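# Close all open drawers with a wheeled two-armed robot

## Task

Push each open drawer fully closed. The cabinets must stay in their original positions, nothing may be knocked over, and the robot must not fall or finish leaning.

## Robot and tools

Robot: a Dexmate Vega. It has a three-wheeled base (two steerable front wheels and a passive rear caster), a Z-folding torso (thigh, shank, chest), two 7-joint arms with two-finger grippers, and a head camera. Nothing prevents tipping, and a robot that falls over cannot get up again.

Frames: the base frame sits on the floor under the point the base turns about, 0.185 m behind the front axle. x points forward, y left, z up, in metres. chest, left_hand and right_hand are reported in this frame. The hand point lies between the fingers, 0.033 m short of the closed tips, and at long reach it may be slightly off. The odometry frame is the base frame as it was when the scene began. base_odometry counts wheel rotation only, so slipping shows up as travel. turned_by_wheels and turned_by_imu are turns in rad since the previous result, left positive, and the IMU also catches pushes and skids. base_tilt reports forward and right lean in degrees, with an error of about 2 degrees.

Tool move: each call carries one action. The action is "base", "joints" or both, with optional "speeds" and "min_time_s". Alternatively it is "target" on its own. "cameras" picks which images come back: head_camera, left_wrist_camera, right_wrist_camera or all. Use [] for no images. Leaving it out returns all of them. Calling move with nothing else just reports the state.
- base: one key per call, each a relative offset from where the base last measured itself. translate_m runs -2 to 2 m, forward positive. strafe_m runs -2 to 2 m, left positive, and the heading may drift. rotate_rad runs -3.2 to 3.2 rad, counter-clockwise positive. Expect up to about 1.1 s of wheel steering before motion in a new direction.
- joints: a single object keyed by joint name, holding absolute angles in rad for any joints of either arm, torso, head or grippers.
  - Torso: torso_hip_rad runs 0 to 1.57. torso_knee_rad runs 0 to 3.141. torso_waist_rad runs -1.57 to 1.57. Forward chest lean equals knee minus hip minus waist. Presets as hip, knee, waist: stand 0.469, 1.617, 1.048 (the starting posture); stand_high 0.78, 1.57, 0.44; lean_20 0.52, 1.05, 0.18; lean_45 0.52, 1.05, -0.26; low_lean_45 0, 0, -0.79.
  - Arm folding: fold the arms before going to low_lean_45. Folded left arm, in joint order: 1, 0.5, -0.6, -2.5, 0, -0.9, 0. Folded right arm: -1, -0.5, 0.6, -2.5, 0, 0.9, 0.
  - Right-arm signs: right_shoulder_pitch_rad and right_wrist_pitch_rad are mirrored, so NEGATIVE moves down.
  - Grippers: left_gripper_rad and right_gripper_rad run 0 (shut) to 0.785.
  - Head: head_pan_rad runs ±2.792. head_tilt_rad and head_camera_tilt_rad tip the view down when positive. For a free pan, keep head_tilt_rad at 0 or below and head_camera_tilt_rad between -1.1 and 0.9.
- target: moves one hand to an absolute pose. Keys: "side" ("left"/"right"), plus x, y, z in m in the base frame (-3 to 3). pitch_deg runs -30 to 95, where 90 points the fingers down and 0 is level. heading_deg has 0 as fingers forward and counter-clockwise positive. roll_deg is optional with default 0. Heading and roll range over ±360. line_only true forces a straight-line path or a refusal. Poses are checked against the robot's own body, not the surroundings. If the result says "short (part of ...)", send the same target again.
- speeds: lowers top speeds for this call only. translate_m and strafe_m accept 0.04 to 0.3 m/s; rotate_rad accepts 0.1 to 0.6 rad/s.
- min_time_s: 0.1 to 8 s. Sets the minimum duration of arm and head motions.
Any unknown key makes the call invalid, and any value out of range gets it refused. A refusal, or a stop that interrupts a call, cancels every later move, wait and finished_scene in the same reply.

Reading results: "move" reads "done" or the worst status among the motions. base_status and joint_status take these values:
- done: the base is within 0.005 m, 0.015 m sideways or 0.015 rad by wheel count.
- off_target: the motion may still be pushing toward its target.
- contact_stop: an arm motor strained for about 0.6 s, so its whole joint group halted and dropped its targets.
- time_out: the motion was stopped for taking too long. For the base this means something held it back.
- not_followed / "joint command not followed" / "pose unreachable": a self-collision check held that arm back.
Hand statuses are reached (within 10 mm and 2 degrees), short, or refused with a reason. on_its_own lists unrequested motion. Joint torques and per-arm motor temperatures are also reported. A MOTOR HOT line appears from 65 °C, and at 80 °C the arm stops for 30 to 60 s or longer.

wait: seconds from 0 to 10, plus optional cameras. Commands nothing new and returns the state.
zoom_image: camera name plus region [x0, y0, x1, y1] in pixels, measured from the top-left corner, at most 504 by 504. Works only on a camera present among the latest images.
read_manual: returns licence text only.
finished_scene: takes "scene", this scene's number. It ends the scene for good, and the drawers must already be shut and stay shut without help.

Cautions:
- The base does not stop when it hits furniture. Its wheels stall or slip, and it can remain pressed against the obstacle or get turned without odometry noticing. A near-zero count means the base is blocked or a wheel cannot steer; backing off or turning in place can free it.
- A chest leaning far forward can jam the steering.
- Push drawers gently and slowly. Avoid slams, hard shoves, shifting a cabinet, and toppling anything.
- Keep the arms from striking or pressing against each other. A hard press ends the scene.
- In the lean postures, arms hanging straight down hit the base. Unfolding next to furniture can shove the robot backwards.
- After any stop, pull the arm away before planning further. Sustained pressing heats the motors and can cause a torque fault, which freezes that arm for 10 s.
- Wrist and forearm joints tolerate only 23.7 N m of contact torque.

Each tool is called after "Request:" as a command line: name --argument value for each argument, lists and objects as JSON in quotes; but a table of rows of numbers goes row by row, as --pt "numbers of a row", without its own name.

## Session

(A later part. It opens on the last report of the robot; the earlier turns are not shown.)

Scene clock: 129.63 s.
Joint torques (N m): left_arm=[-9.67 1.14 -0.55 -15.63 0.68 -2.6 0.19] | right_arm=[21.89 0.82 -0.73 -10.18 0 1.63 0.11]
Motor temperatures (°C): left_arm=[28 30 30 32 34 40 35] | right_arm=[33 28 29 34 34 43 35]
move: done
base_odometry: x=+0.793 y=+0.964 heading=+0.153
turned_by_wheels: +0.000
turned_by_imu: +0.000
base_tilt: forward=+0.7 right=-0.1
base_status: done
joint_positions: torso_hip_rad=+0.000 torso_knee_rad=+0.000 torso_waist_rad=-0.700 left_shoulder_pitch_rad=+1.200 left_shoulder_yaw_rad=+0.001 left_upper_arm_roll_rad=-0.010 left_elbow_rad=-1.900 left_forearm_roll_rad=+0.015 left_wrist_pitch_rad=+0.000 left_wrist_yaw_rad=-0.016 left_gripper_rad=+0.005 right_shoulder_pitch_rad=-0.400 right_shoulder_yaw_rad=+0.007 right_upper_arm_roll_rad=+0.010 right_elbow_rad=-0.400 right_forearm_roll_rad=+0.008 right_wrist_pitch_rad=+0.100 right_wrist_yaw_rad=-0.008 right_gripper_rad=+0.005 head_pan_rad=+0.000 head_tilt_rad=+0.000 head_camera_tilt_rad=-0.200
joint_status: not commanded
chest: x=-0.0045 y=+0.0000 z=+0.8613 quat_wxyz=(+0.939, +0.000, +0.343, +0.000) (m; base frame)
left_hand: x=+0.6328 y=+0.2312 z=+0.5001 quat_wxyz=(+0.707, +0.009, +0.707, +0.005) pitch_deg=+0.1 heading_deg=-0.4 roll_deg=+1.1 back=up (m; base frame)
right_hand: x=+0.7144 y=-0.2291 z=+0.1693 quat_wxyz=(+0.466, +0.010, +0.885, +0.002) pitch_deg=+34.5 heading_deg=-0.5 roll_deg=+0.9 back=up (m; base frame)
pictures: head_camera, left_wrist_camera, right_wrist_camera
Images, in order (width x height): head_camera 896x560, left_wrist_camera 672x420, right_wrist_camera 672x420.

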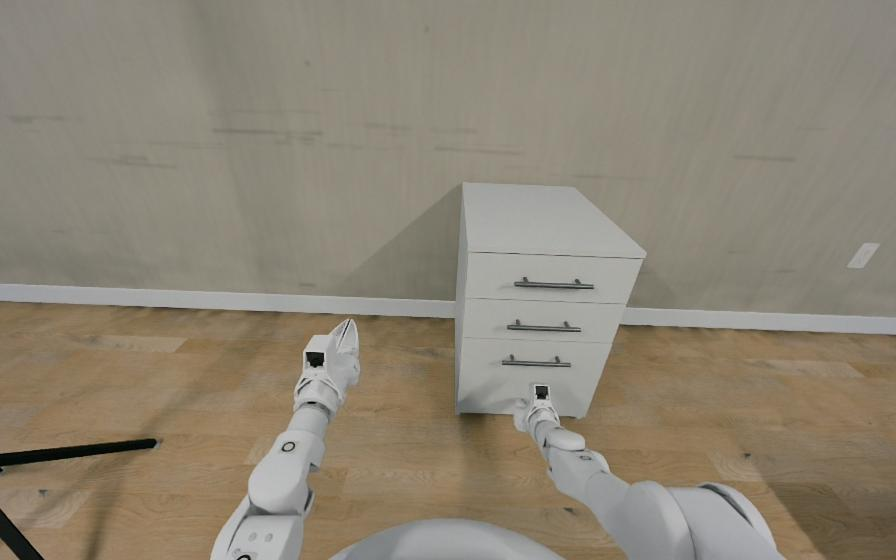

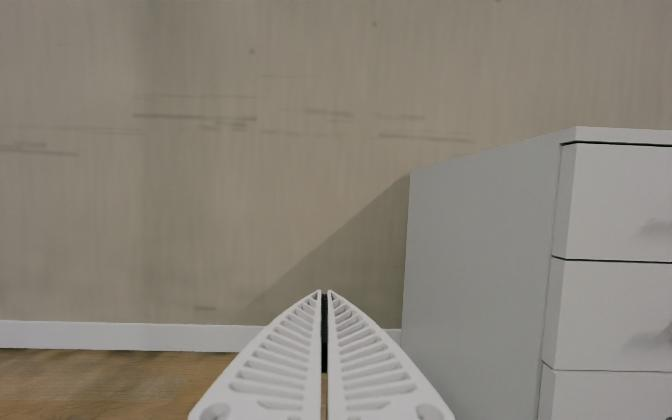

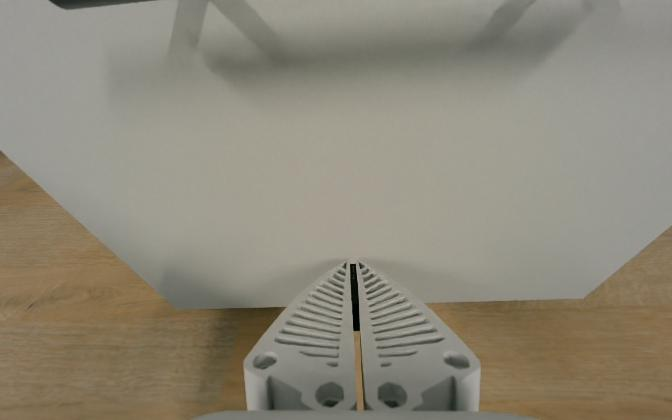

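Request:
move --base '{"translate_m": 0.015}' --speeds '{"translate_m": 0.04}'

Request:
zoom_image --camera "left_wrist_camera" --region '[472, 170, 672, 420]'

Scene clock: 134.73 s.
Joint torques (N m): left_arm=[-9.57 -2.13 1.58 -14.36 0.04 -2.97 0.03] | right_arm=[20.73 0.6 -0.6 -10.29 -0.1 3.15 0.08]
Motor temperatures (°C): left_arm=[28 30 30 32 34 40 35] | right_arm=[33 28 29 33 34 42 35]
move: done
base_odometry: x=+0.808 y=+0.966 heading=+0.153
turned_by_wheels: -0.001
turned_by_imu: +0.000
base_tilt: forward=+0.6 right=-0.1
base_status: done
joint_positions: torso_hip_rad=+0.000 torso_knee_rad=+0.000 torso_waist_rad=-0.700 left_shoulder_pitch_rad=+1.200 left_shoulder_yaw_rad=+0.001 left_upper_arm_roll_rad=-0.010 left_elbow_rad=-1.900 left_forearm_roll_rad=+0.015 left_wrist_pitch_rad=+0.000 left_wrist_yaw_rad=-0.016 left_gripper_rad=+0.005 right_shoulder_pitch_rad=-0.400 right_shoulder_yaw_rad=+0.007 right_upper_arm_roll_rad=+0.010 right_elbow_rad=-0.400 right_forearm_roll_rad=+0.008 right_wrist_pitch_rad=+0.099 right_wrist_yaw_rad=-0.008 right_gripper_rad=+0.005 head_pan_rad=+0.000 head_tilt_rad=+0.000 head_camera_tilt_rad=-0.200
joint_status: not commanded
chest: x=-0.0045 y=+0.0000 z=+0.8613 quat_wxyz=(+0.939, +0.000, +0.343, +0.000) (m; base frame)
left_hand: x=+0.6328 y=+0.2312 z=+0.5001 quat_wxyz=(+0.707, +0.009, +0.707, +0.005) pitch_deg=+0.1 heading_deg=-0.4 roll_deg=+1.1 back=up (m; base frame)
right_hand: x=+0.7143 y=-0.2291 z=+0.1692 quat_wxyz=(+0.466, +0.010, +0.885, +0.002) pitch_deg=+34.5 heading_deg=-0.5 roll_deg=+0.9 back=up (m; base frame)
pictures: head_camera, left_wrist_camera, right_wrist_camera
Images, in order (width x height): head_camera 896x560, left_wrist_camera 672x420, right_wrist_camera 672x420.

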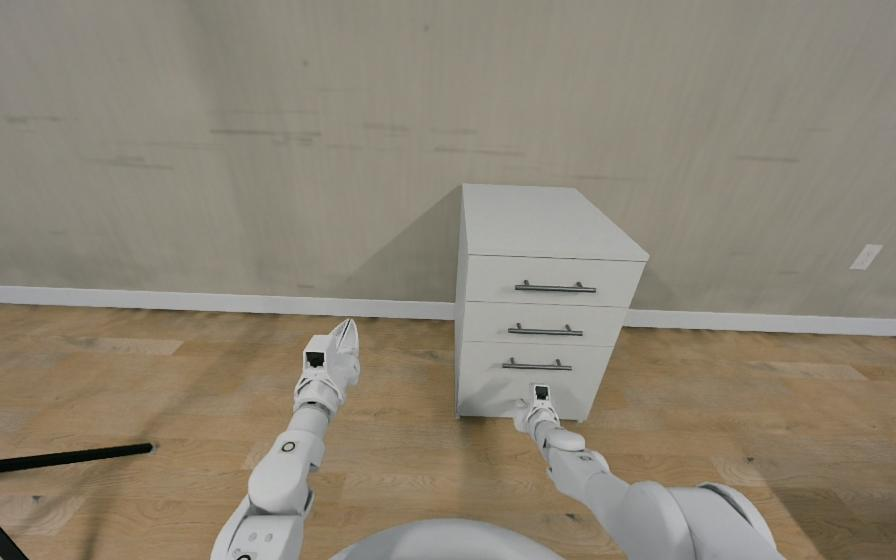

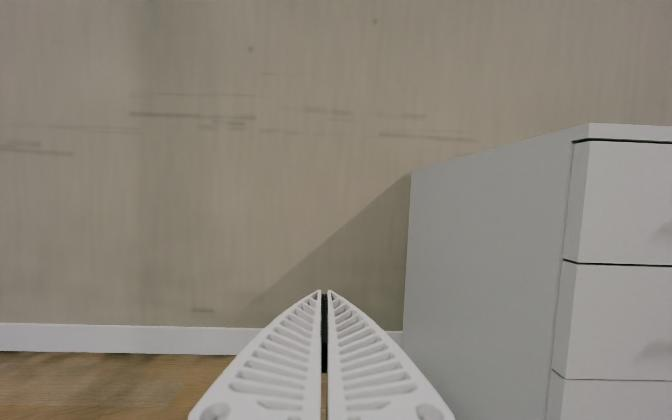

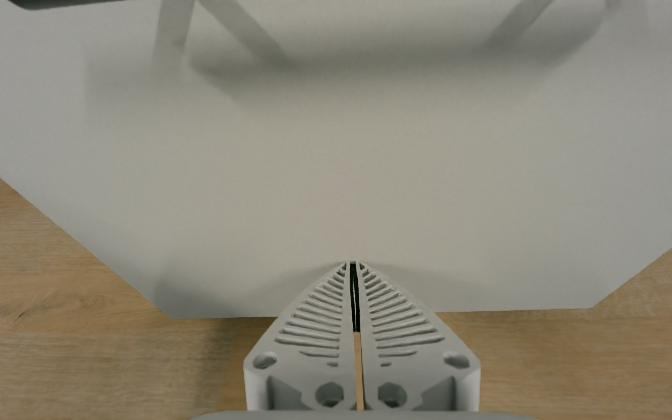

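Scaled by 2.016 from the camera's 672x420 image, which has a finer 960x600 frame.

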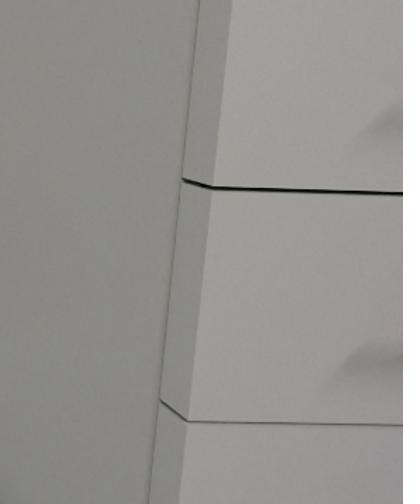

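Request:
move --base '{"translate_m": 0.015}' --speeds '{"translate_m": 0.04}' --cameras '["left_wrist_camera", "right_wrist_camera"]'

Request:
zoom_image --camera "left_wrist_camera" --region '[472, 170, 672, 420]'

Scene clock: 140.47 s.
Joint torques (N m): left_arm=[-9.33 -0.47 -0.33 -14.57 0.67 -2.64 0.17] | right_arm=[21.86 -0.23 -0.58 -13.23 -0.02 4.55 -0.6]
Motor temperatures (°C): left_arm=[28 30 30 32 34 40 35] | right_arm=[33 28 29 33 34 42 35]
move: done
base_odometry: x=+0.823 y=+0.969 heading=+0.152
turned_by_wheels: -0.001
turned_by_imu: +0.000
base_tilt: forward=+0.6 right=-0.1
base_status: done
joint_positions: torso_hip_rad=+0.000 torso_knee_rad=+0.000 torso_waist_rad=-0.700 left_shoulder_pitch_rad=+1.200 left_shoulder_yaw_rad=+0.001 left_upper_arm_roll_rad=-0.010 left_elbow_rad=-1.900 left_forearm_roll_rad=+0.015 left_wrist_pitch_rad=+0.000 left_wrist_yaw_rad=-0.016 left_gripper_rad=+0.005 right_shoulder_pitch_rad=-0.400 right_shoulder_yaw_rad=+0.007 right_upper_arm_roll_rad=+0.010 right_elbow_rad=-0.399 right_forearm_roll_rad=+0.008 right_wrist_pitch_rad=+0.099 right_wrist_yaw_rad=-0.007 right_gripper_rad=+0.005 head_pan_rad=+0.000 head_tilt_rad=+0.000 head_camera_tilt_rad=-0.200
joint_status: not commanded
chest: x=-0.0045 y=+0.0000 z=+0.8613 quat_wxyz=(+0.939, +0.000, +0.343, +0.000) (m; base frame)
left_hand: x=+0.6328 y=+0.2312 z=+0.5001 quat_wxyz=(+0.707, +0.009, +0.707, +0.005) pitch_deg=+0.1 heading_deg=-0.4 roll_deg=+1.1 back=up (m; base frame)
right_hand: x=+0.7140 y=-0.2290 z=+0.1689 quat_wxyz=(+0.465, +0.010, +0.885, +0.002) pitch_deg=+34.5 heading_deg=-0.5 roll_deg=+0.9 back=up (m; base frame)
pictures: left_wrist_camera, right_wrist_camera
Images, in order (width x height): left_wrist_camera 672x420, right_wrist_camera 672x420.

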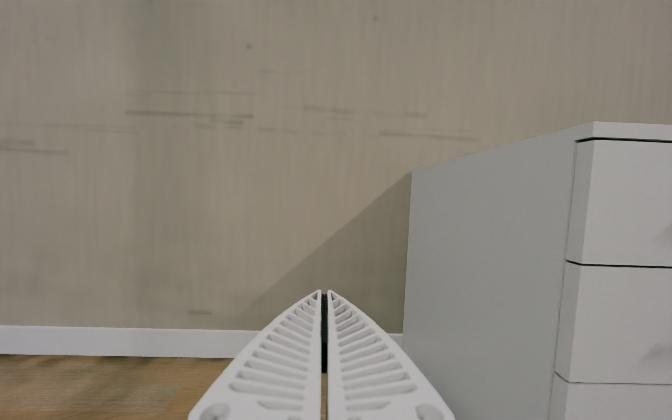

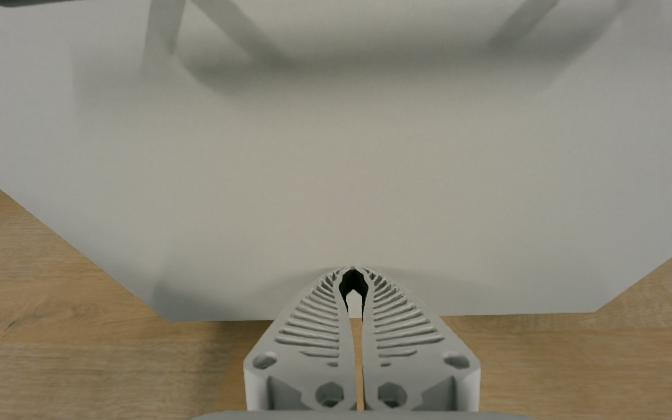

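Scaled by 2.016 from the camera's 672x420 image, which has a finer 960x600 frame.

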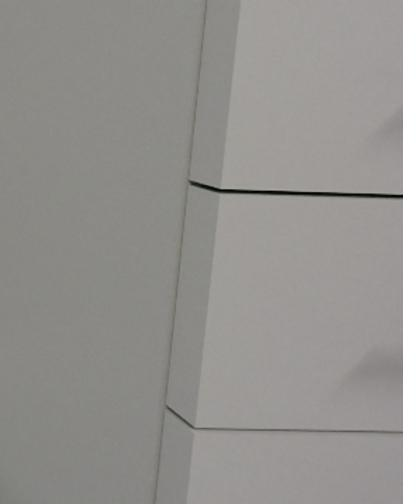

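Request:
move --base '{"translate_m": -0.25}'

Request:
move --base '{"translate_m": -1.45}' --joints '{"right_shoulder_pitch_rad": -1.0, "right_elbow_rad": -1.7, "right_wrist_pitch_rad": 0}' --cameras '[]'

Request:
move --base '{"rotate_rad": 1.56}'

Scene clock: 165.77 s.
Joint torques (N m): left_arm=[-9.16 0.16 0.1 -15.18 -0.23 -2.4 -0.16] | right_arm=[21.08 0.09 -0.75 -9.77 -0.09 2.09 -0.02]
Motor temperatures (°C): left_arm=[28 30 30 32 34 40 35] | right_arm=[33 28 29 34 34 41 35]
move: done
base_odometry: x=+0.576 y=+0.930 heading=+0.151
turned_by_wheels: +0.000
turned_by_imu: +0.000
base_tilt: forward=+0.6 right=-0.1
base_status: done
joint_positions: torso_hip_rad=+0.000 torso_knee_rad=+0.000 torso_waist_rad=-0.700 left_shoulder_pitch_rad=+1.200 left_shoulder_yaw_rad=+0.001 left_upper_arm_roll_rad=-0.010 left_elbow_rad=-1.900 left_forearm_roll_rad=+0.015 left_wrist_pitch_rad=+0.000 left_wrist_yaw_rad=-0.016 left_gripper_rad=+0.005 right_shoulder_pitch_rad=-0.400 right_shoulder_yaw_rad=+0.007 right_upper_arm_roll_rad=+0.010 right_elbow_rad=-0.400 right_forearm_roll_rad=+0.008 right_wrist_pitch_rad=+0.100 right_wrist_yaw_rad=-0.008 right_gripper_rad=+0.005 head_pan_rad=+0.000 head_tilt_rad=+0.000 head_camera_tilt_rad=-0.200
joint_status: not commanded
chest: x=-0.0045 y=+0.0000 z=+0.8613 quat_wxyz=(+0.939, +0.000, +0.343, +0.000) (m; base frame)
left_hand: x=+0.6328 y=+0.2312 z=+0.5001 quat_wxyz=(+0.707, +0.009, +0.707, +0.005) pitch_deg=+0.1 heading_deg=-0.4 roll_deg=+1.1 back=up (m; base frame)
right_hand: x=+0.7143 y=-0.2291 z=+0.1693 quat_wxyz=(+0.466, +0.010, +0.885, +0.002) pitch_deg=+34.5 heading_deg=-0.5 roll_deg=+0.9 back=up (m; base frame)
pictures: head_camera, left_wrist_camera, right_wrist_camera
Images, in order (width x height): head_camera 896x560, left_wrist_camera 672x420, right_wrist_camera 672x420.

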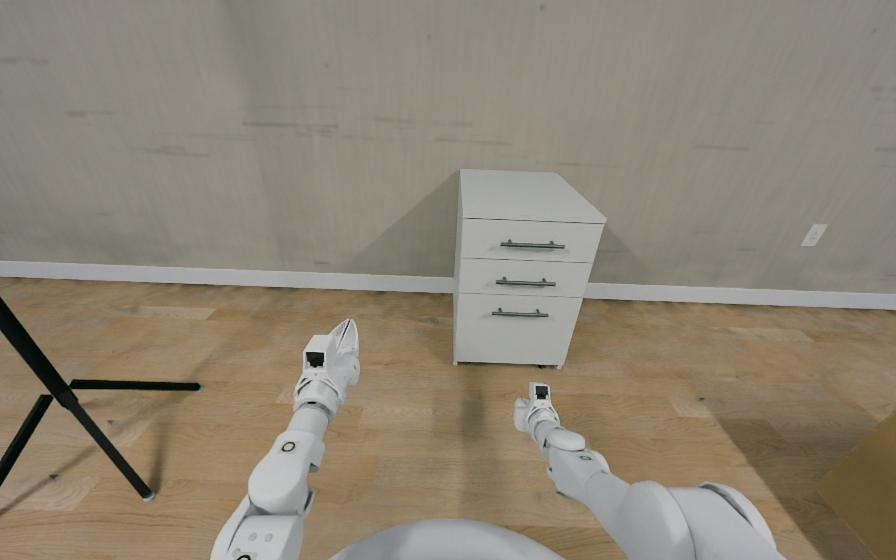

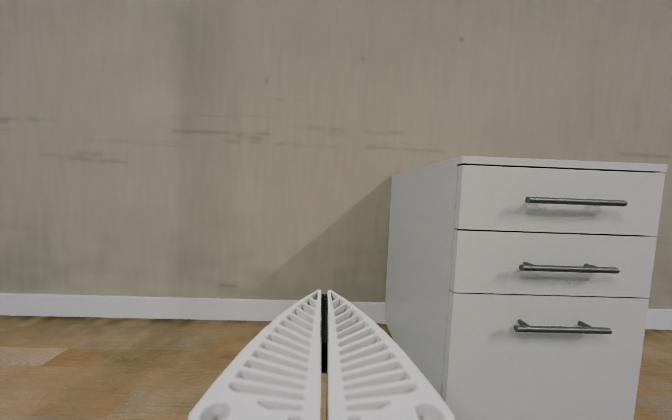

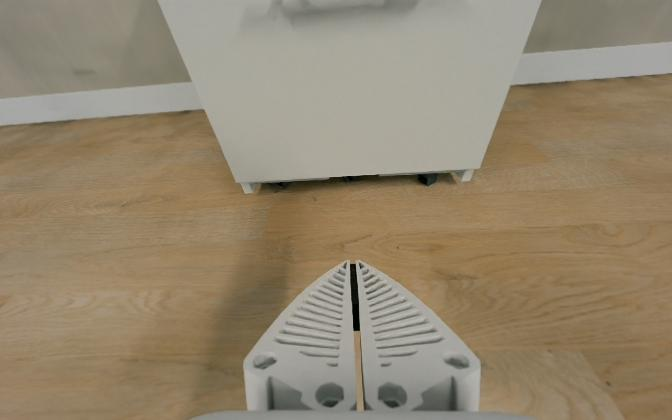

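Scene clock: 172.13 s.
Joint torques (N m): left_arm=[-7.69 -1.14 0.36 -14.92 0.81 -3.16 0.37] | right_arm=[2.74 -1.26 -0.45 -13.29 -0.11 2.32 0.03]
Motor temperatures (°C): left_arm=[28 30 30 32 34 40 35] | right_arm=[33 28 29 34 34 40 35]
move: done
base_odometry: x=-0.857 y=+0.708 heading=+0.151
turned_by_wheels: -0.001
turned_by_imu: -0.001
base_tilt: forward=+0.6 right=-0.1
base_status: done
joint_positions: torso_hip_rad=+0.000 torso_knee_rad=+0.000 torso_waist_rad=-0.700 left_shoulder_pitch_rad=+1.200 left_shoulder_yaw_rad=+0.001 left_upper_arm_roll_rad=-0.010 left_elbow_rad=-1.900 left_forearm_roll_rad=+0.015 left_wrist_pitch_rad=+0.000 left_wrist_yaw_rad=-0.016 left_gripper_rad=+0.005 right_shoulder_pitch_rad=-0.998 right_shoulder_yaw_rad=+0.007 right_upper_arm_roll_rad=+0.010 right_elbow_rad=-1.697 right_forearm_roll_rad=+0.008 right_wrist_pitch_rad=+0.000 right_wrist_yaw_rad=-0.008 right_gripper_rad=+0.005 head_pan_rad=+0.000 head_tilt_rad=+0.000 head_camera_tilt_rad=-0.200
joint_status: all done
chest: x=-0.0044 y=+0.0000 z=+0.8613 quat_wxyz=(+0.939, +0.000, +0.343, +0.000) (m; base frame)
left_hand: x=+0.6328 y=+0.2312 z=+0.5001 quat_wxyz=(+0.707, +0.009, +0.707, +0.005) pitch_deg=+0.1 heading_deg=-0.4 roll_deg=+1.1 back=up (m; base frame)
right_hand: x=+0.6978 y=-0.2376 z=+0.4973 quat_wxyz=(+0.707, +0.011, +0.708, -0.002) pitch_deg=+0.1 heading_deg=-1.0 roll_deg=+0.8 back=up (m; base frame)
pictures: none
No camera images: "cameras" was empty.

Scene clock: 176.33 s.
Joint torques (N m): left_arm=[-8.11 -0.89 -0.51 -14.94 -0.82 -2.42 0.65] | right_arm=[4.01 -0.81 -0.71 -12.55 -0.1 2.07 0.13]
Motor temperatures (°C): left_arm=[28 30 30 32 34 40 35] | right_arm=[33 28 29 34 34 40 35]
move: done
base_odometry: x=-0.857 y=+0.707 heading=+1.713
turned_by_wheels: +1.562
turned_by_imu: +1.530
base_tilt: forward=+0.7 right=+0.0
base_status: done
joint_positions: torso_hip_rad=+0.000 torso_knee_rad=+0.000 torso_waist_rad=-0.700 left_shoulder_pitch_rad=+1.200 left_shoulder_yaw_rad=+0.001 left_upper_arm_roll_rad=-0.010 left_elbow_rad=-1.900 left_forearm_roll_rad=+0.015 left_wrist_pitch_rad=+0.000 left_wrist_yaw_rad=-0.016 left_gripper_rad=+0.005 right_shoulder_pitch_rad=-1.000 right_shoulder_yaw_rad=+0.007 right_upper_arm_roll_rad=+0.010 right_elbow_rad=-1.700 right_forearm_roll_rad=+0.008 right_wrist_pitch_rad=+0.000 right_wrist_yaw_rad=-0.008 right_gripper_rad=+0.005 head_pan_rad=+0.000 head_tilt_rad=+0.000 head_camera_tilt_rad=-0.200
joint_status: not commanded
chest: x=-0.0044 y=+0.0000 z=+0.8613 quat_wxyz=(+0.939, +0.000, +0.343, +0.000) (m; base frame)
left_hand: x=+0.6328 y=+0.2312 z=+0.5001 quat_wxyz=(+0.707, +0.009, +0.707, +0.005) pitch_deg=+0.1 heading_deg=-0.4 roll_deg=+1.1 back=up (m; base frame)
right_hand: x=+0.6975 y=-0.2377 z=+0.4980 quat_wxyz=(+0.707, +0.011, +0.707, -0.002) pitch_deg=+0.0 heading_deg=-1.0 roll_deg=+0.8 back=up (m; base frame)
pictures: head_camera, left_wrist_camera, right_wrist_camera
Images, in order (width x height): head_camera 896x560, left_wrist_camera 672x420, right_wrist_camera 672x420.

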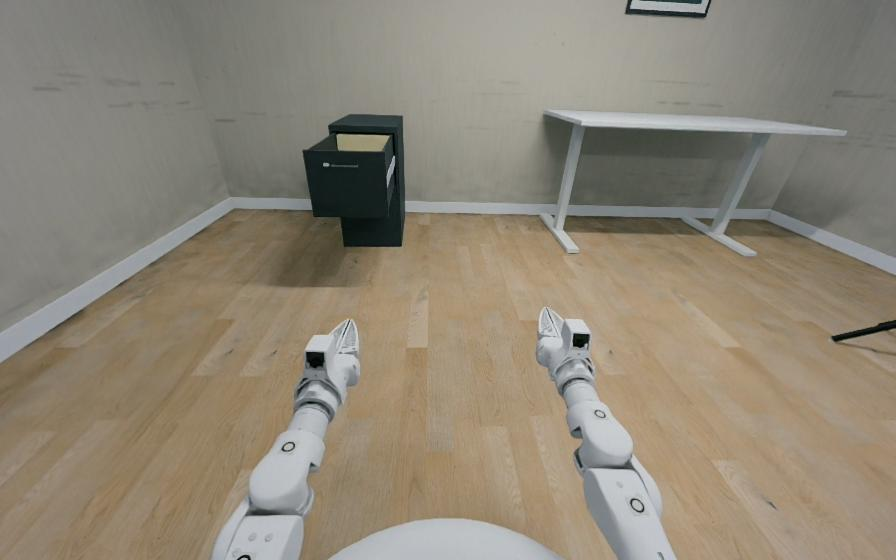

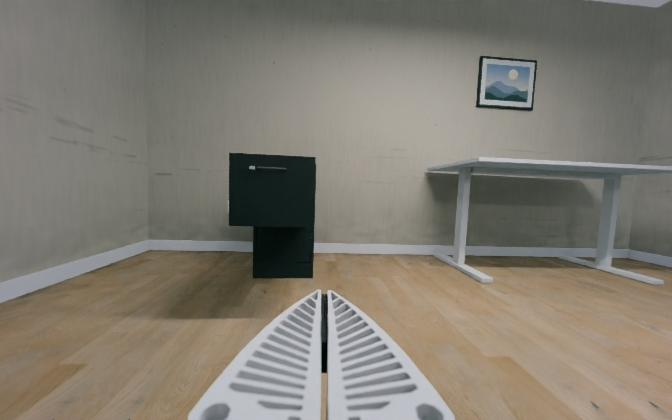

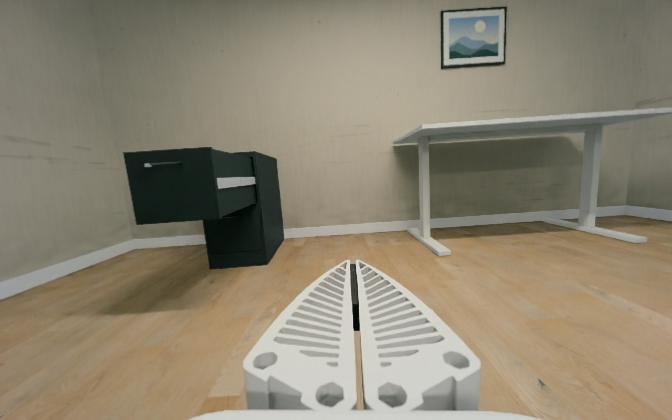

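Request:
move --base '{"strafe_m": 0.7}' --joints '{"right_wrist_pitch_rad": -0.1}' --cameras '[]'

Request:
move --base '{"translate_m": 0.85}'

Scene clock: 193.80 s.
Joint torques (N m): left_arm=[-8.7 -0.48 0.85 -13.65 -0.03 -2.2 -0.25] | right_arm=[4.61 -0.69 -0.63 -13.8 -0.03 2.34 0.17]
Motor temperatures (°C): left_arm=[28 30 30 32 34 40 35] | right_arm=[32 28 29 34 34 39 35]
move: done
base_odometry: x=-1.547 y=+0.603 heading=+1.723
turned_by_wheels: +0.010
turned_by_imu: +0.005
base_tilt: forward=+0.7 right=-0.1
base_status: done
joint_positions: torso_hip_rad=+0.000 torso_knee_rad=+0.000 torso_waist_rad=-0.700 left_shoulder_pitch_rad=+1.200 left_shoulder_yaw_rad=+0.001 left_upper_arm_roll_rad=-0.010 left_elbow_rad=-1.900 left_forearm_roll_rad=+0.015 left_wrist_pitch_rad=+0.000 left_wrist_yaw_rad=-0.016 left_gripper_rad=+0.005 right_shoulder_pitch_rad=-1.000 right_shoulder_yaw_rad=+0.007 right_upper_arm_roll_rad=+0.010 right_elbow_rad=-1.700 right_forearm_roll_rad=+0.008 right_wrist_pitch_rad=-0.100 right_wrist_yaw_rad=-0.008 right_gripper_rad=+0.005 head_pan_rad=+0.000 head_tilt_rad=+0.000 head_camera_tilt_rad=-0.200
joint_status: all done
chest: x=-0.0044 y=+0.0000 z=+0.8613 quat_wxyz=(+0.939, +0.000, +0.343, +0.000) (m; base frame)
left_hand: x=+0.6328 y=+0.2312 z=+0.5001 quat_wxyz=(+0.707, +0.009, +0.707, +0.005) pitch_deg=+0.1 heading_deg=-0.4 roll_deg=+1.1 back=up (m; base frame)
right_hand: x=+0.6954 y=-0.2371 z=+0.4570 quat_wxyz=(+0.671, +0.011, +0.742, -0.001) pitch_deg=+5.8 heading_deg=-1.0 roll_deg=+0.8 back=up (m; base frame)
pictures: none
No camera images: "cameras" was empty.

Scene clock: 198.70 s.
Joint torques (N m): left_arm=[-9.32 0.36 0.01 -14.87 0.3 -3.94 0.1] | right_arm=[11.03 -0.2 -0.8 -12.82 -0.09 2.52 -0.06]
Motor temperatures (°C): left_arm=[28 30 30 32 34 40 35] | right_arm=[32 28 29 34 34 39 35]
move: done
base_odometry: x=-1.678 y=+1.443 heading=+1.722
turned_by_wheels: -0.001
turned_by_imu: +0.000
base_tilt: forward=+0.6 right=+0.0
base_status: done
joint_positions: torso_hip_rad=+0.000 torso_knee_rad=+0.000 torso_waist_rad=-0.700 left_shoulder_pitch_rad=+1.200 left_shoulder_yaw_rad=+0.001 left_upper_arm_roll_rad=-0.010 left_elbow_rad=-1.900 left_forearm_roll_rad=+0.015 left_wrist_pitch_rad=+0.000 left_wrist_yaw_rad=-0.016 left_gripper_rad=+0.005 right_shoulder_pitch_rad=-1.000 right_shoulder_yaw_rad=+0.007 right_upper_arm_roll_rad=+0.010 right_elbow_rad=-1.700 right_forearm_roll_rad=+0.008 right_wrist_pitch_rad=-0.100 right_wrist_yaw_rad=-0.008 right_gripper_rad=+0.005 head_pan_rad=+0.000 head_tilt_rad=+0.000 head_camera_tilt_rad=-0.200
joint_status: not commanded
chest: x=-0.0044 y=+0.0000 z=+0.8612 quat_wxyz=(+0.939, +0.000, +0.343, +0.000) (m; base frame)
left_hand: x=+0.6328 y=+0.2312 z=+0.5000 quat_wxyz=(+0.707, +0.009, +0.707, +0.005) pitch_deg=+0.1 heading_deg=-0.4 roll_deg=+1.1 back=up (m; base frame)
right_hand: x=+0.6952 y=-0.2371 z=+0.4566 quat_wxyz=(+0.670, +0.011, +0.742, -0.001) pitch_deg=+5.8 heading_deg=-1.0 roll_deg=+0.8 back=up (m; base frame)
pictures: head_camera, left_wrist_camera, right_wrist_camera
Images, in order (width x height): head_camera 896x560, left_wrist_camera 672x420, right_wrist_camera 672x420.

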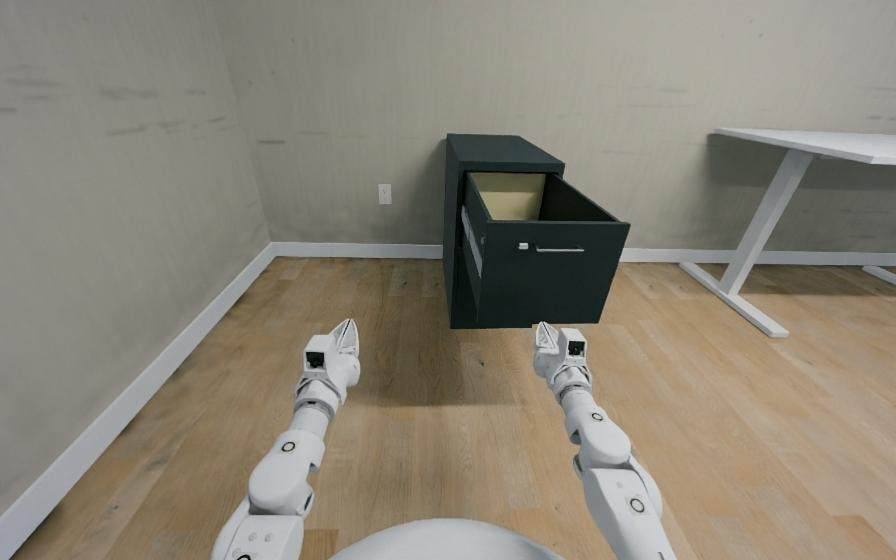

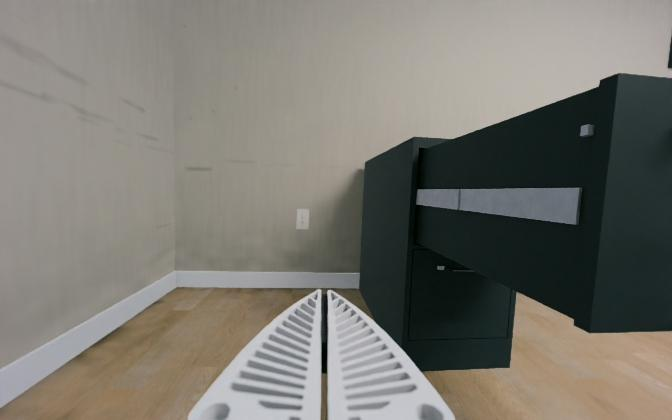

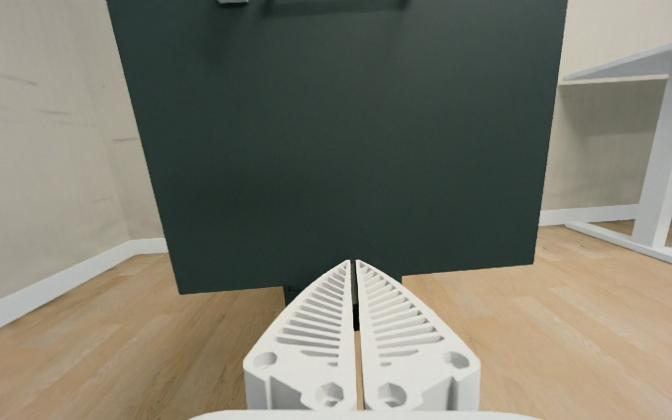

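Request:
move --base '{"rotate_rad": 0.05}' --cameras '[]'

Request:
move --base '{"strafe_m": -0.07}' --cameras '[]'

Request:
move --base '{"translate_m": 0.2}' --speeds '{"translate_m": 0.1}'

Scene clock: 205.33 s.
Joint torques (N m): left_arm=[-9.34 1.33 -0.1 -16.22 -0.1 -3.06 -0.23] | right_arm=[10.9 -0.77 -0.88 -13.01 -0.07 2.57 0.11]
Motor temperatures (°C): left_arm=[28 30 30 32 34 40 35] | right_arm=[32 28 29 34 34 39 35]
move: done
base_odometry: x=-1.678 y=+1.442 heading=+1.772
turned_by_wheels: +0.050
turned_by_imu: +0.048
base_tilt: forward=+0.6 right=-0.1
base_status: done
joint_positions: torso_hip_rad=+0.000 torso_knee_rad=+0.000 torso_waist_rad=-0.700 left_shoulder_pitch_rad=+1.200 left_shoulder_yaw_rad=+0.001 left_upper_arm_roll_rad=-0.010 left_elbow_rad=-1.900 left_forearm_roll_rad=+0.015 left_wrist_pitch_rad=+0.000 left_wrist_yaw_rad=-0.016 left_gripper_rad=+0.005 right_shoulder_pitch_rad=-1.000 right_shoulder_yaw_rad=+0.007 right_upper_arm_roll_rad=+0.010 right_elbow_rad=-1.700 right_forearm_roll_rad=+0.008 right_wrist_pitch_rad=-0.100 right_wrist_yaw_rad=-0.008 right_gripper_rad=+0.005 head_pan_rad=+0.000 head_tilt_rad=+0.000 head_camera_tilt_rad=-0.200
joint_status: not commanded
chest: x=-0.0044 y=+0.0000 z=+0.8612 quat_wxyz=(+0.939, +0.000, +0.343, +0.000) (m; base frame)
left_hand: x=+0.6328 y=+0.2312 z=+0.5000 quat_wxyz=(+0.707, +0.009, +0.707, +0.005) pitch_deg=+0.1 heading_deg=-0.4 roll_deg=+1.1 back=up (m; base frame)
right_hand: x=+0.6952 y=-0.2371 z=+0.4566 quat_wxyz=(+0.670, +0.011, +0.742, -0.001) pitch_deg=+5.8 heading_deg=-1.0 roll_deg=+0.8 back=up (m; base frame)
pictures: none
No camera images: "cameras" was empty.

Scene clock: 207.23 s.
Joint torques (N m): left_arm=[-8.2 -0.75 0.63 -14.68 0.02 -2.95 0.02] | right_arm=[10.65 -0.38 -0.63 -13.18 -0.05 2.75 0.14]
Motor temperatures (°C): left_arm=[28 30 30 32 34 40 35] | right_arm=[32 28 29 34 34 38 35]
move: done
base_odometry: x=-1.610 y=+1.457 heading=+1.771
turned_by_wheels: -0.001
turned_by_imu: -0.002
base_tilt: forward=+0.7 right=+0.0
base_status: done
joint_positions: torso_hip_rad=+0.000 torso_knee_rad=+0.000 torso_waist_rad=-0.700 left_shoulder_pitch_rad=+1.200 left_shoulder_yaw_rad=+0.001 left_upper_arm_roll_rad=-0.010 left_elbow_rad=-1.900 left_forearm_roll_rad=+0.015 left_wrist_pitch_rad=+0.000 left_wrist_yaw_rad=-0.016 left_gripper_rad=+0.005 right_shoulder_pitch_rad=-1.000 right_shoulder_yaw_rad=+0.007 right_upper_arm_roll_rad=+0.010 right_elbow_rad=-1.700 right_forearm_roll_rad=+0.008 right_wrist_pitch_rad=-0.100 right_wrist_yaw_rad=-0.008 right_gripper_rad=+0.005 head_pan_rad=+0.000 head_tilt_rad=+0.000 head_camera_tilt_rad=-0.200
joint_status: not commanded
chest: x=-0.0044 y=+0.0000 z=+0.8612 quat_wxyz=(+0.939, +0.000, +0.343, +0.000) (m; base frame)
left_hand: x=+0.6328 y=+0.2312 z=+0.5000 quat_wxyz=(+0.707, +0.009, +0.707, +0.005) pitch_deg=+0.1 heading_deg=-0.4 roll_deg=+1.1 back=up (m; base frame)
right_hand: x=+0.6952 y=-0.2371 z=+0.4566 quat_wxyz=(+0.670, +0.011, +0.742, -0.001) pitch_deg=+5.8 heading_deg=-1.0 roll_deg=+0.8 back=up (m; base frame)
pictures: none
No camera images: "cameras" was empty.

Scene clock: 210.57 s.
Joint torques (N m): left_arm=[-5.71 1.91 0.77 -14.34 -0.19 -2.77 0.06] | right_arm=[13.24 0.22 -0.37 -13.09 -0.1 3.08 0.03]
Motor temperatures (°C): left_arm=[28 30 30 32 34 40 35] | right_arm=[32 28 29 34 34 38 35]
move: done
base_odometry: x=-1.650 y=+1.653 heading=+1.771
turned_by_wheels: +0.001
turned_by_imu: +0.001
base_tilt: forward=+0.6 right=+0.0
base_status: done
joint_positions: torso_hip_rad=+0.000 torso_knee_rad=+0.000 torso_waist_rad=-0.700 left_shoulder_pitch_rad=+1.200 left_shoulder_yaw_rad=+0.001 left_upper_arm_roll_rad=-0.010 left_elbow_rad=-1.900 left_forearm_roll_rad=+0.015 left_wrist_pitch_rad=+0.000 left_wrist_yaw_rad=-0.016 left_gripper_rad=+0.005 right_shoulder_pitch_rad=-1.000 right_shoulder_yaw_rad=+0.007 right_upper_arm_roll_rad=+0.010 right_elbow_rad=-1.700 right_forearm_roll_rad=+0.008 right_wrist_pitch_rad=-0.100 right_wrist_yaw_rad=-0.008 right_gripper_rad=+0.005 head_pan_rad=+0.000 head_tilt_rad=+0.000 head_camera_tilt_rad=-0.200
joint_status: not commanded
chest: x=-0.0044 y=+0.0000 z=+0.8612 quat_wxyz=(+0.939, +0.000, +0.343, +0.000) (m; base frame)
left_hand: x=+0.6328 y=+0.2312 z=+0.5000 quat_wxyz=(+0.707, +0.009, +0.707, +0.005) pitch_deg=+0.1 heading_deg=-0.4 roll_deg=+1.1 back=up (m; base frame)
right_hand: x=+0.6952 y=-0.2371 z=+0.4565 quat_wxyz=(+0.670, +0.011, +0.742, -0.001) pitch_deg=+5.8 heading_deg=-1.0 roll_deg=+0.8 back=up (m; base frame)
pictures: head_camera, left_wrist_camera, right_wrist_camera
Images, in order (width x height): head_camera 896x560, left_wrist_camera 672x420, right_wrist_camera 672x420.

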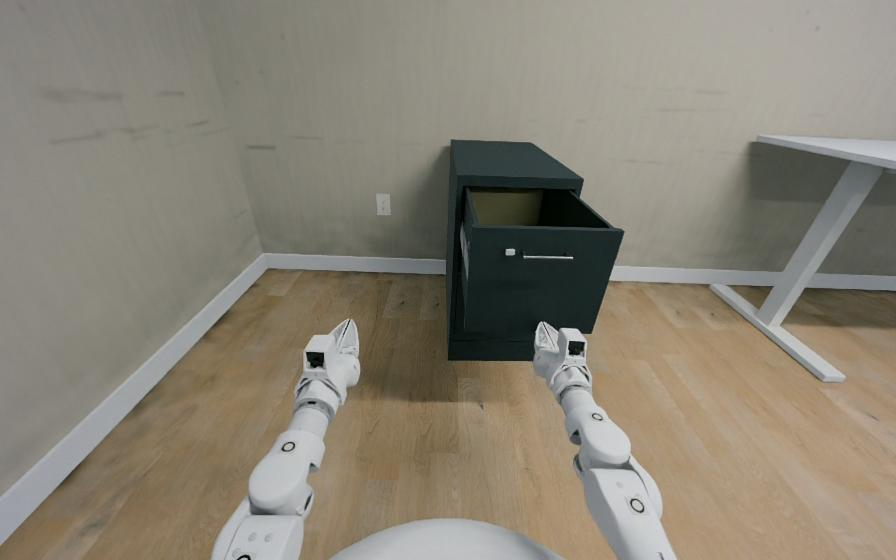

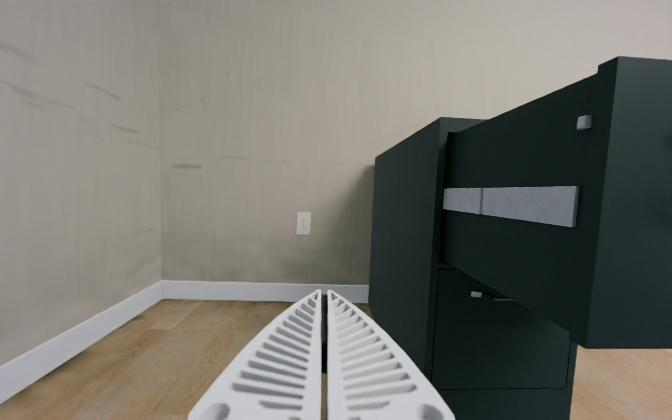

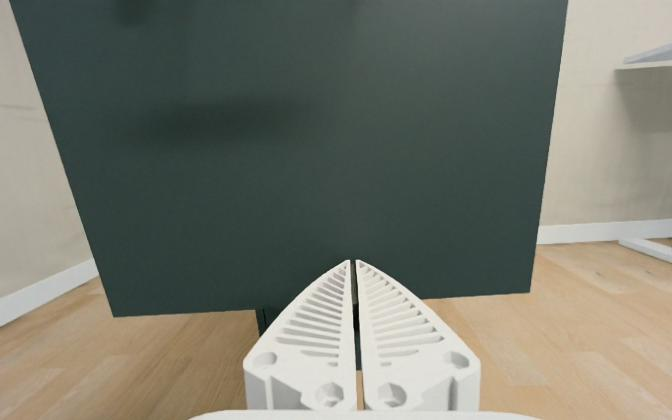

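Request:
move --base '{"translate_m": 0.25}' --speeds '{"translate_m": 0.08}'

Scene clock: 220.27 s.
Joint torques (N m): left_arm=[-9.89 0.81 0.98 -14.88 0.06 -2.05 -0.12] | right_arm=[14.31 -0.39 -0.58 -12.8 -0.08 2.57 -0.05]
Motor temperatures (°C): left_arm=[28 30 30 32 34 40 35] | right_arm=[32 28 29 34 34 38 35]
move: done
base_odometry: x=-1.701 y=+1.897 heading=+1.772
turned_by_wheels: +0.000
turned_by_imu: +0.002
base_tilt: forward=+0.6 right=+0.0
base_status: done
joint_positions: torso_hip_rad=+0.000 torso_knee_rad=+0.000 torso_waist_rad=-0.700 left_shoulder_pitch_rad=+1.200 left_shoulder_yaw_rad=+0.001 left_upper_arm_roll_rad=-0.010 left_elbow_rad=-1.900 left_forearm_roll_rad=+0.015 left_wrist_pitch_rad=+0.000 left_wrist_yaw_rad=-0.016 left_gripper_rad=+0.005 right_shoulder_pitch_rad=-1.000 right_shoulder_yaw_rad=+0.007 right_upper_arm_roll_rad=+0.010 right_elbow_rad=-1.700 right_forearm_roll_rad=+0.008 right_wrist_pitch_rad=-0.100 right_wrist_yaw_rad=-0.008 right_gripper_rad=+0.005 head_pan_rad=+0.000 head_tilt_rad=+0.000 head_camera_tilt_rad=-0.200
joint_status: not commanded
chest: x=-0.0044 y=+0.0000 z=+0.8612 quat_wxyz=(+0.939, +0.000, +0.343, +0.000) (m; base frame)
left_hand: x=+0.6328 y=+0.2312 z=+0.5000 quat_wxyz=(+0.707, +0.009, +0.707, +0.005) pitch_deg=+0.1 heading_deg=-0.4 roll_deg=+1.1 back=up (m; base frame)
right_hand: x=+0.6952 y=-0.2370 z=+0.4565 quat_wxyz=(+0.670, +0.011, +0.742, -0.001) pitch_deg=+5.8 heading_deg=-1.0 roll_deg=+0.8 back=up (m; base frame)
pictures: head_camera, left_wrist_camera, right_wrist_camera
Images, in order (width x height): head_camera 896x560, left_wrist_camera 672x420, right_wrist_camera 672x420.

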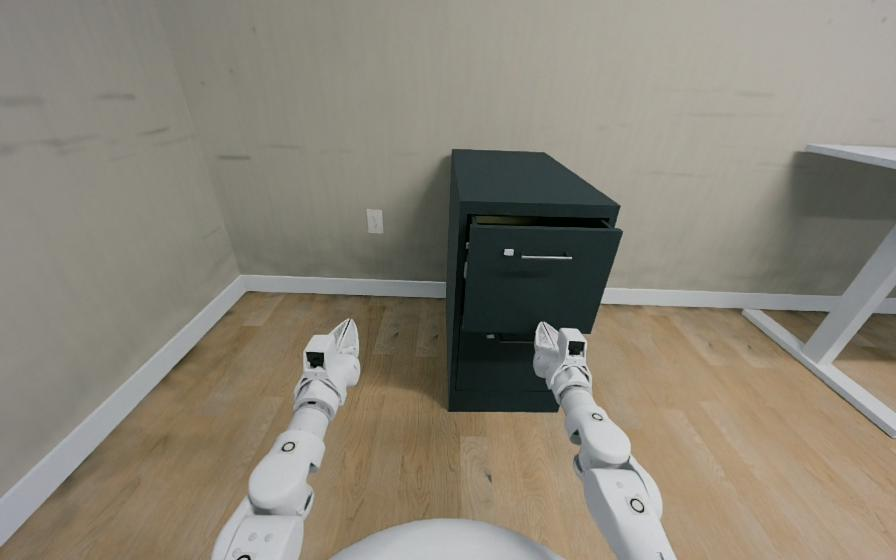

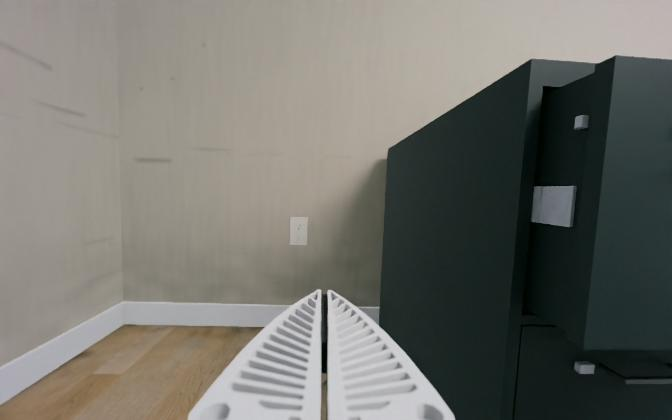

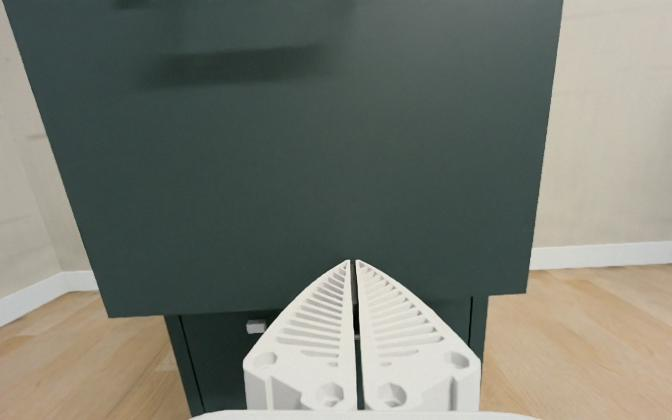

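Pushing well. Remaining ~0.1 m.

Request:
move --base '{"translate_m": 0.06}' --speeds '{"translate_m": 0.06}'

Scene clock: 223.97 s.
Joint torques (N m): left_arm=[-7.54 -1.7 -0.69 -13.59 0.22 -3.13 0.29] | right_arm=[12.45 -0.94 -0.49 -13.32 -0.02 2.77 -0.02]
Motor temperatures (°C): left_arm=[28 30 30 32 34 40 35] | right_arm=[32 28 29 34 34 38 35]
move: done
base_odometry: x=-1.713 y=+1.956 heading=+1.772
turned_by_wheels: +0.000
turned_by_imu: +0.001
base_tilt: forward=+0.7 right=-0.1
base_status: done
joint_positions: torso_hip_rad=+0.000 torso_knee_rad=+0.000 torso_waist_rad=-0.700 left_shoulder_pitch_rad=+1.200 left_shoulder_yaw_rad=+0.001 left_upper_arm_roll_rad=-0.010 left_elbow_rad=-1.900 left_forearm_roll_rad=+0.015 left_wrist_pitch_rad=+0.000 left_wrist_yaw_rad=-0.016 left_gripper_rad=+0.005 right_shoulder_pitch_rad=-1.000 right_shoulder_yaw_rad=+0.007 right_upper_arm_roll_rad=+0.010 right_elbow_rad=-1.700 right_forearm_roll_rad=+0.008 right_wrist_pitch_rad=-0.100 right_wrist_yaw_rad=-0.008 right_gripper_rad=+0.005 head_pan_rad=+0.000 head_tilt_rad=+0.000 head_camera_tilt_rad=-0.200
joint_status: not commanded
chest: x=-0.0044 y=+0.0000 z=+0.8612 quat_wxyz=(+0.939, +0.000, +0.343, +0.000) (m; base frame)
left_hand: x=+0.6328 y=+0.2312 z=+0.5000 quat_wxyz=(+0.707, +0.009, +0.707, +0.005) pitch_deg=+0.1 heading_deg=-0.4 roll_deg=+1.1 back=up (m; base frame)
right_hand: x=+0.6952 y=-0.2371 z=+0.4565 quat_wxyz=(+0.670, +0.011, +0.742, -0.001) pitch_deg=+5.8 heading_deg=-1.0 roll_deg=+0.8 back=up (m; base frame)
pictures: head_camera, left_wrist_camera, right_wrist_camera
Images, in order (width x height): head_camera 896x560, left_wrist_camera 672x420, right_wrist_camera 672x420.

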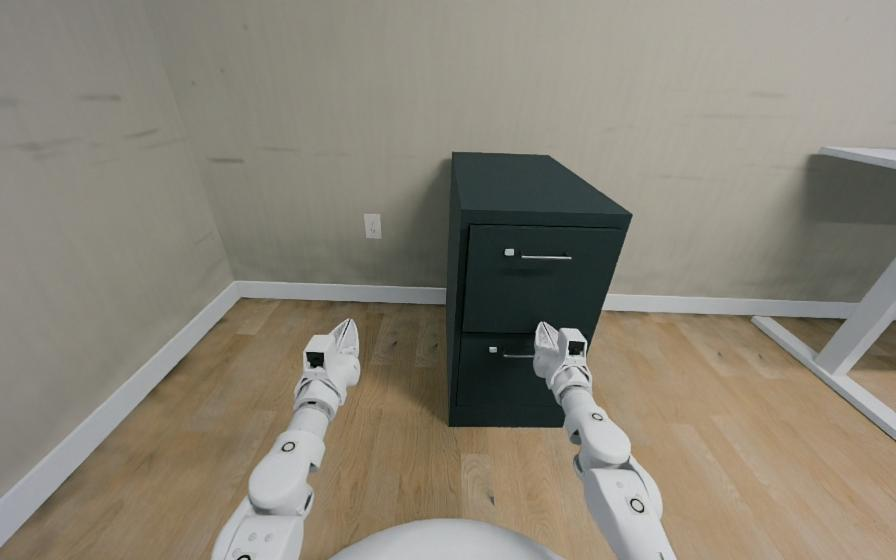

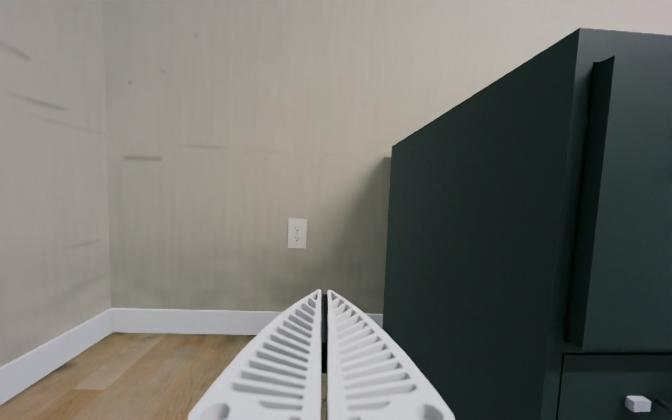

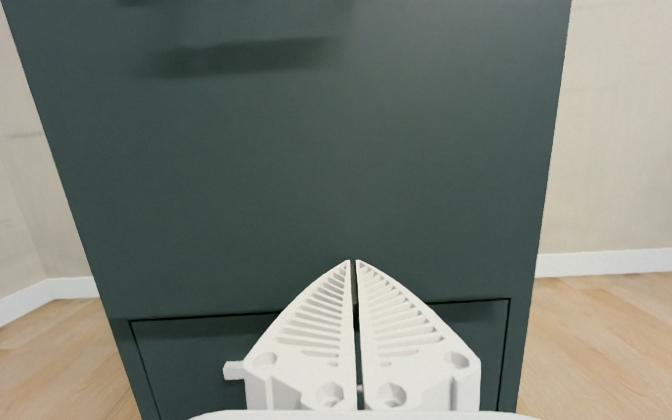

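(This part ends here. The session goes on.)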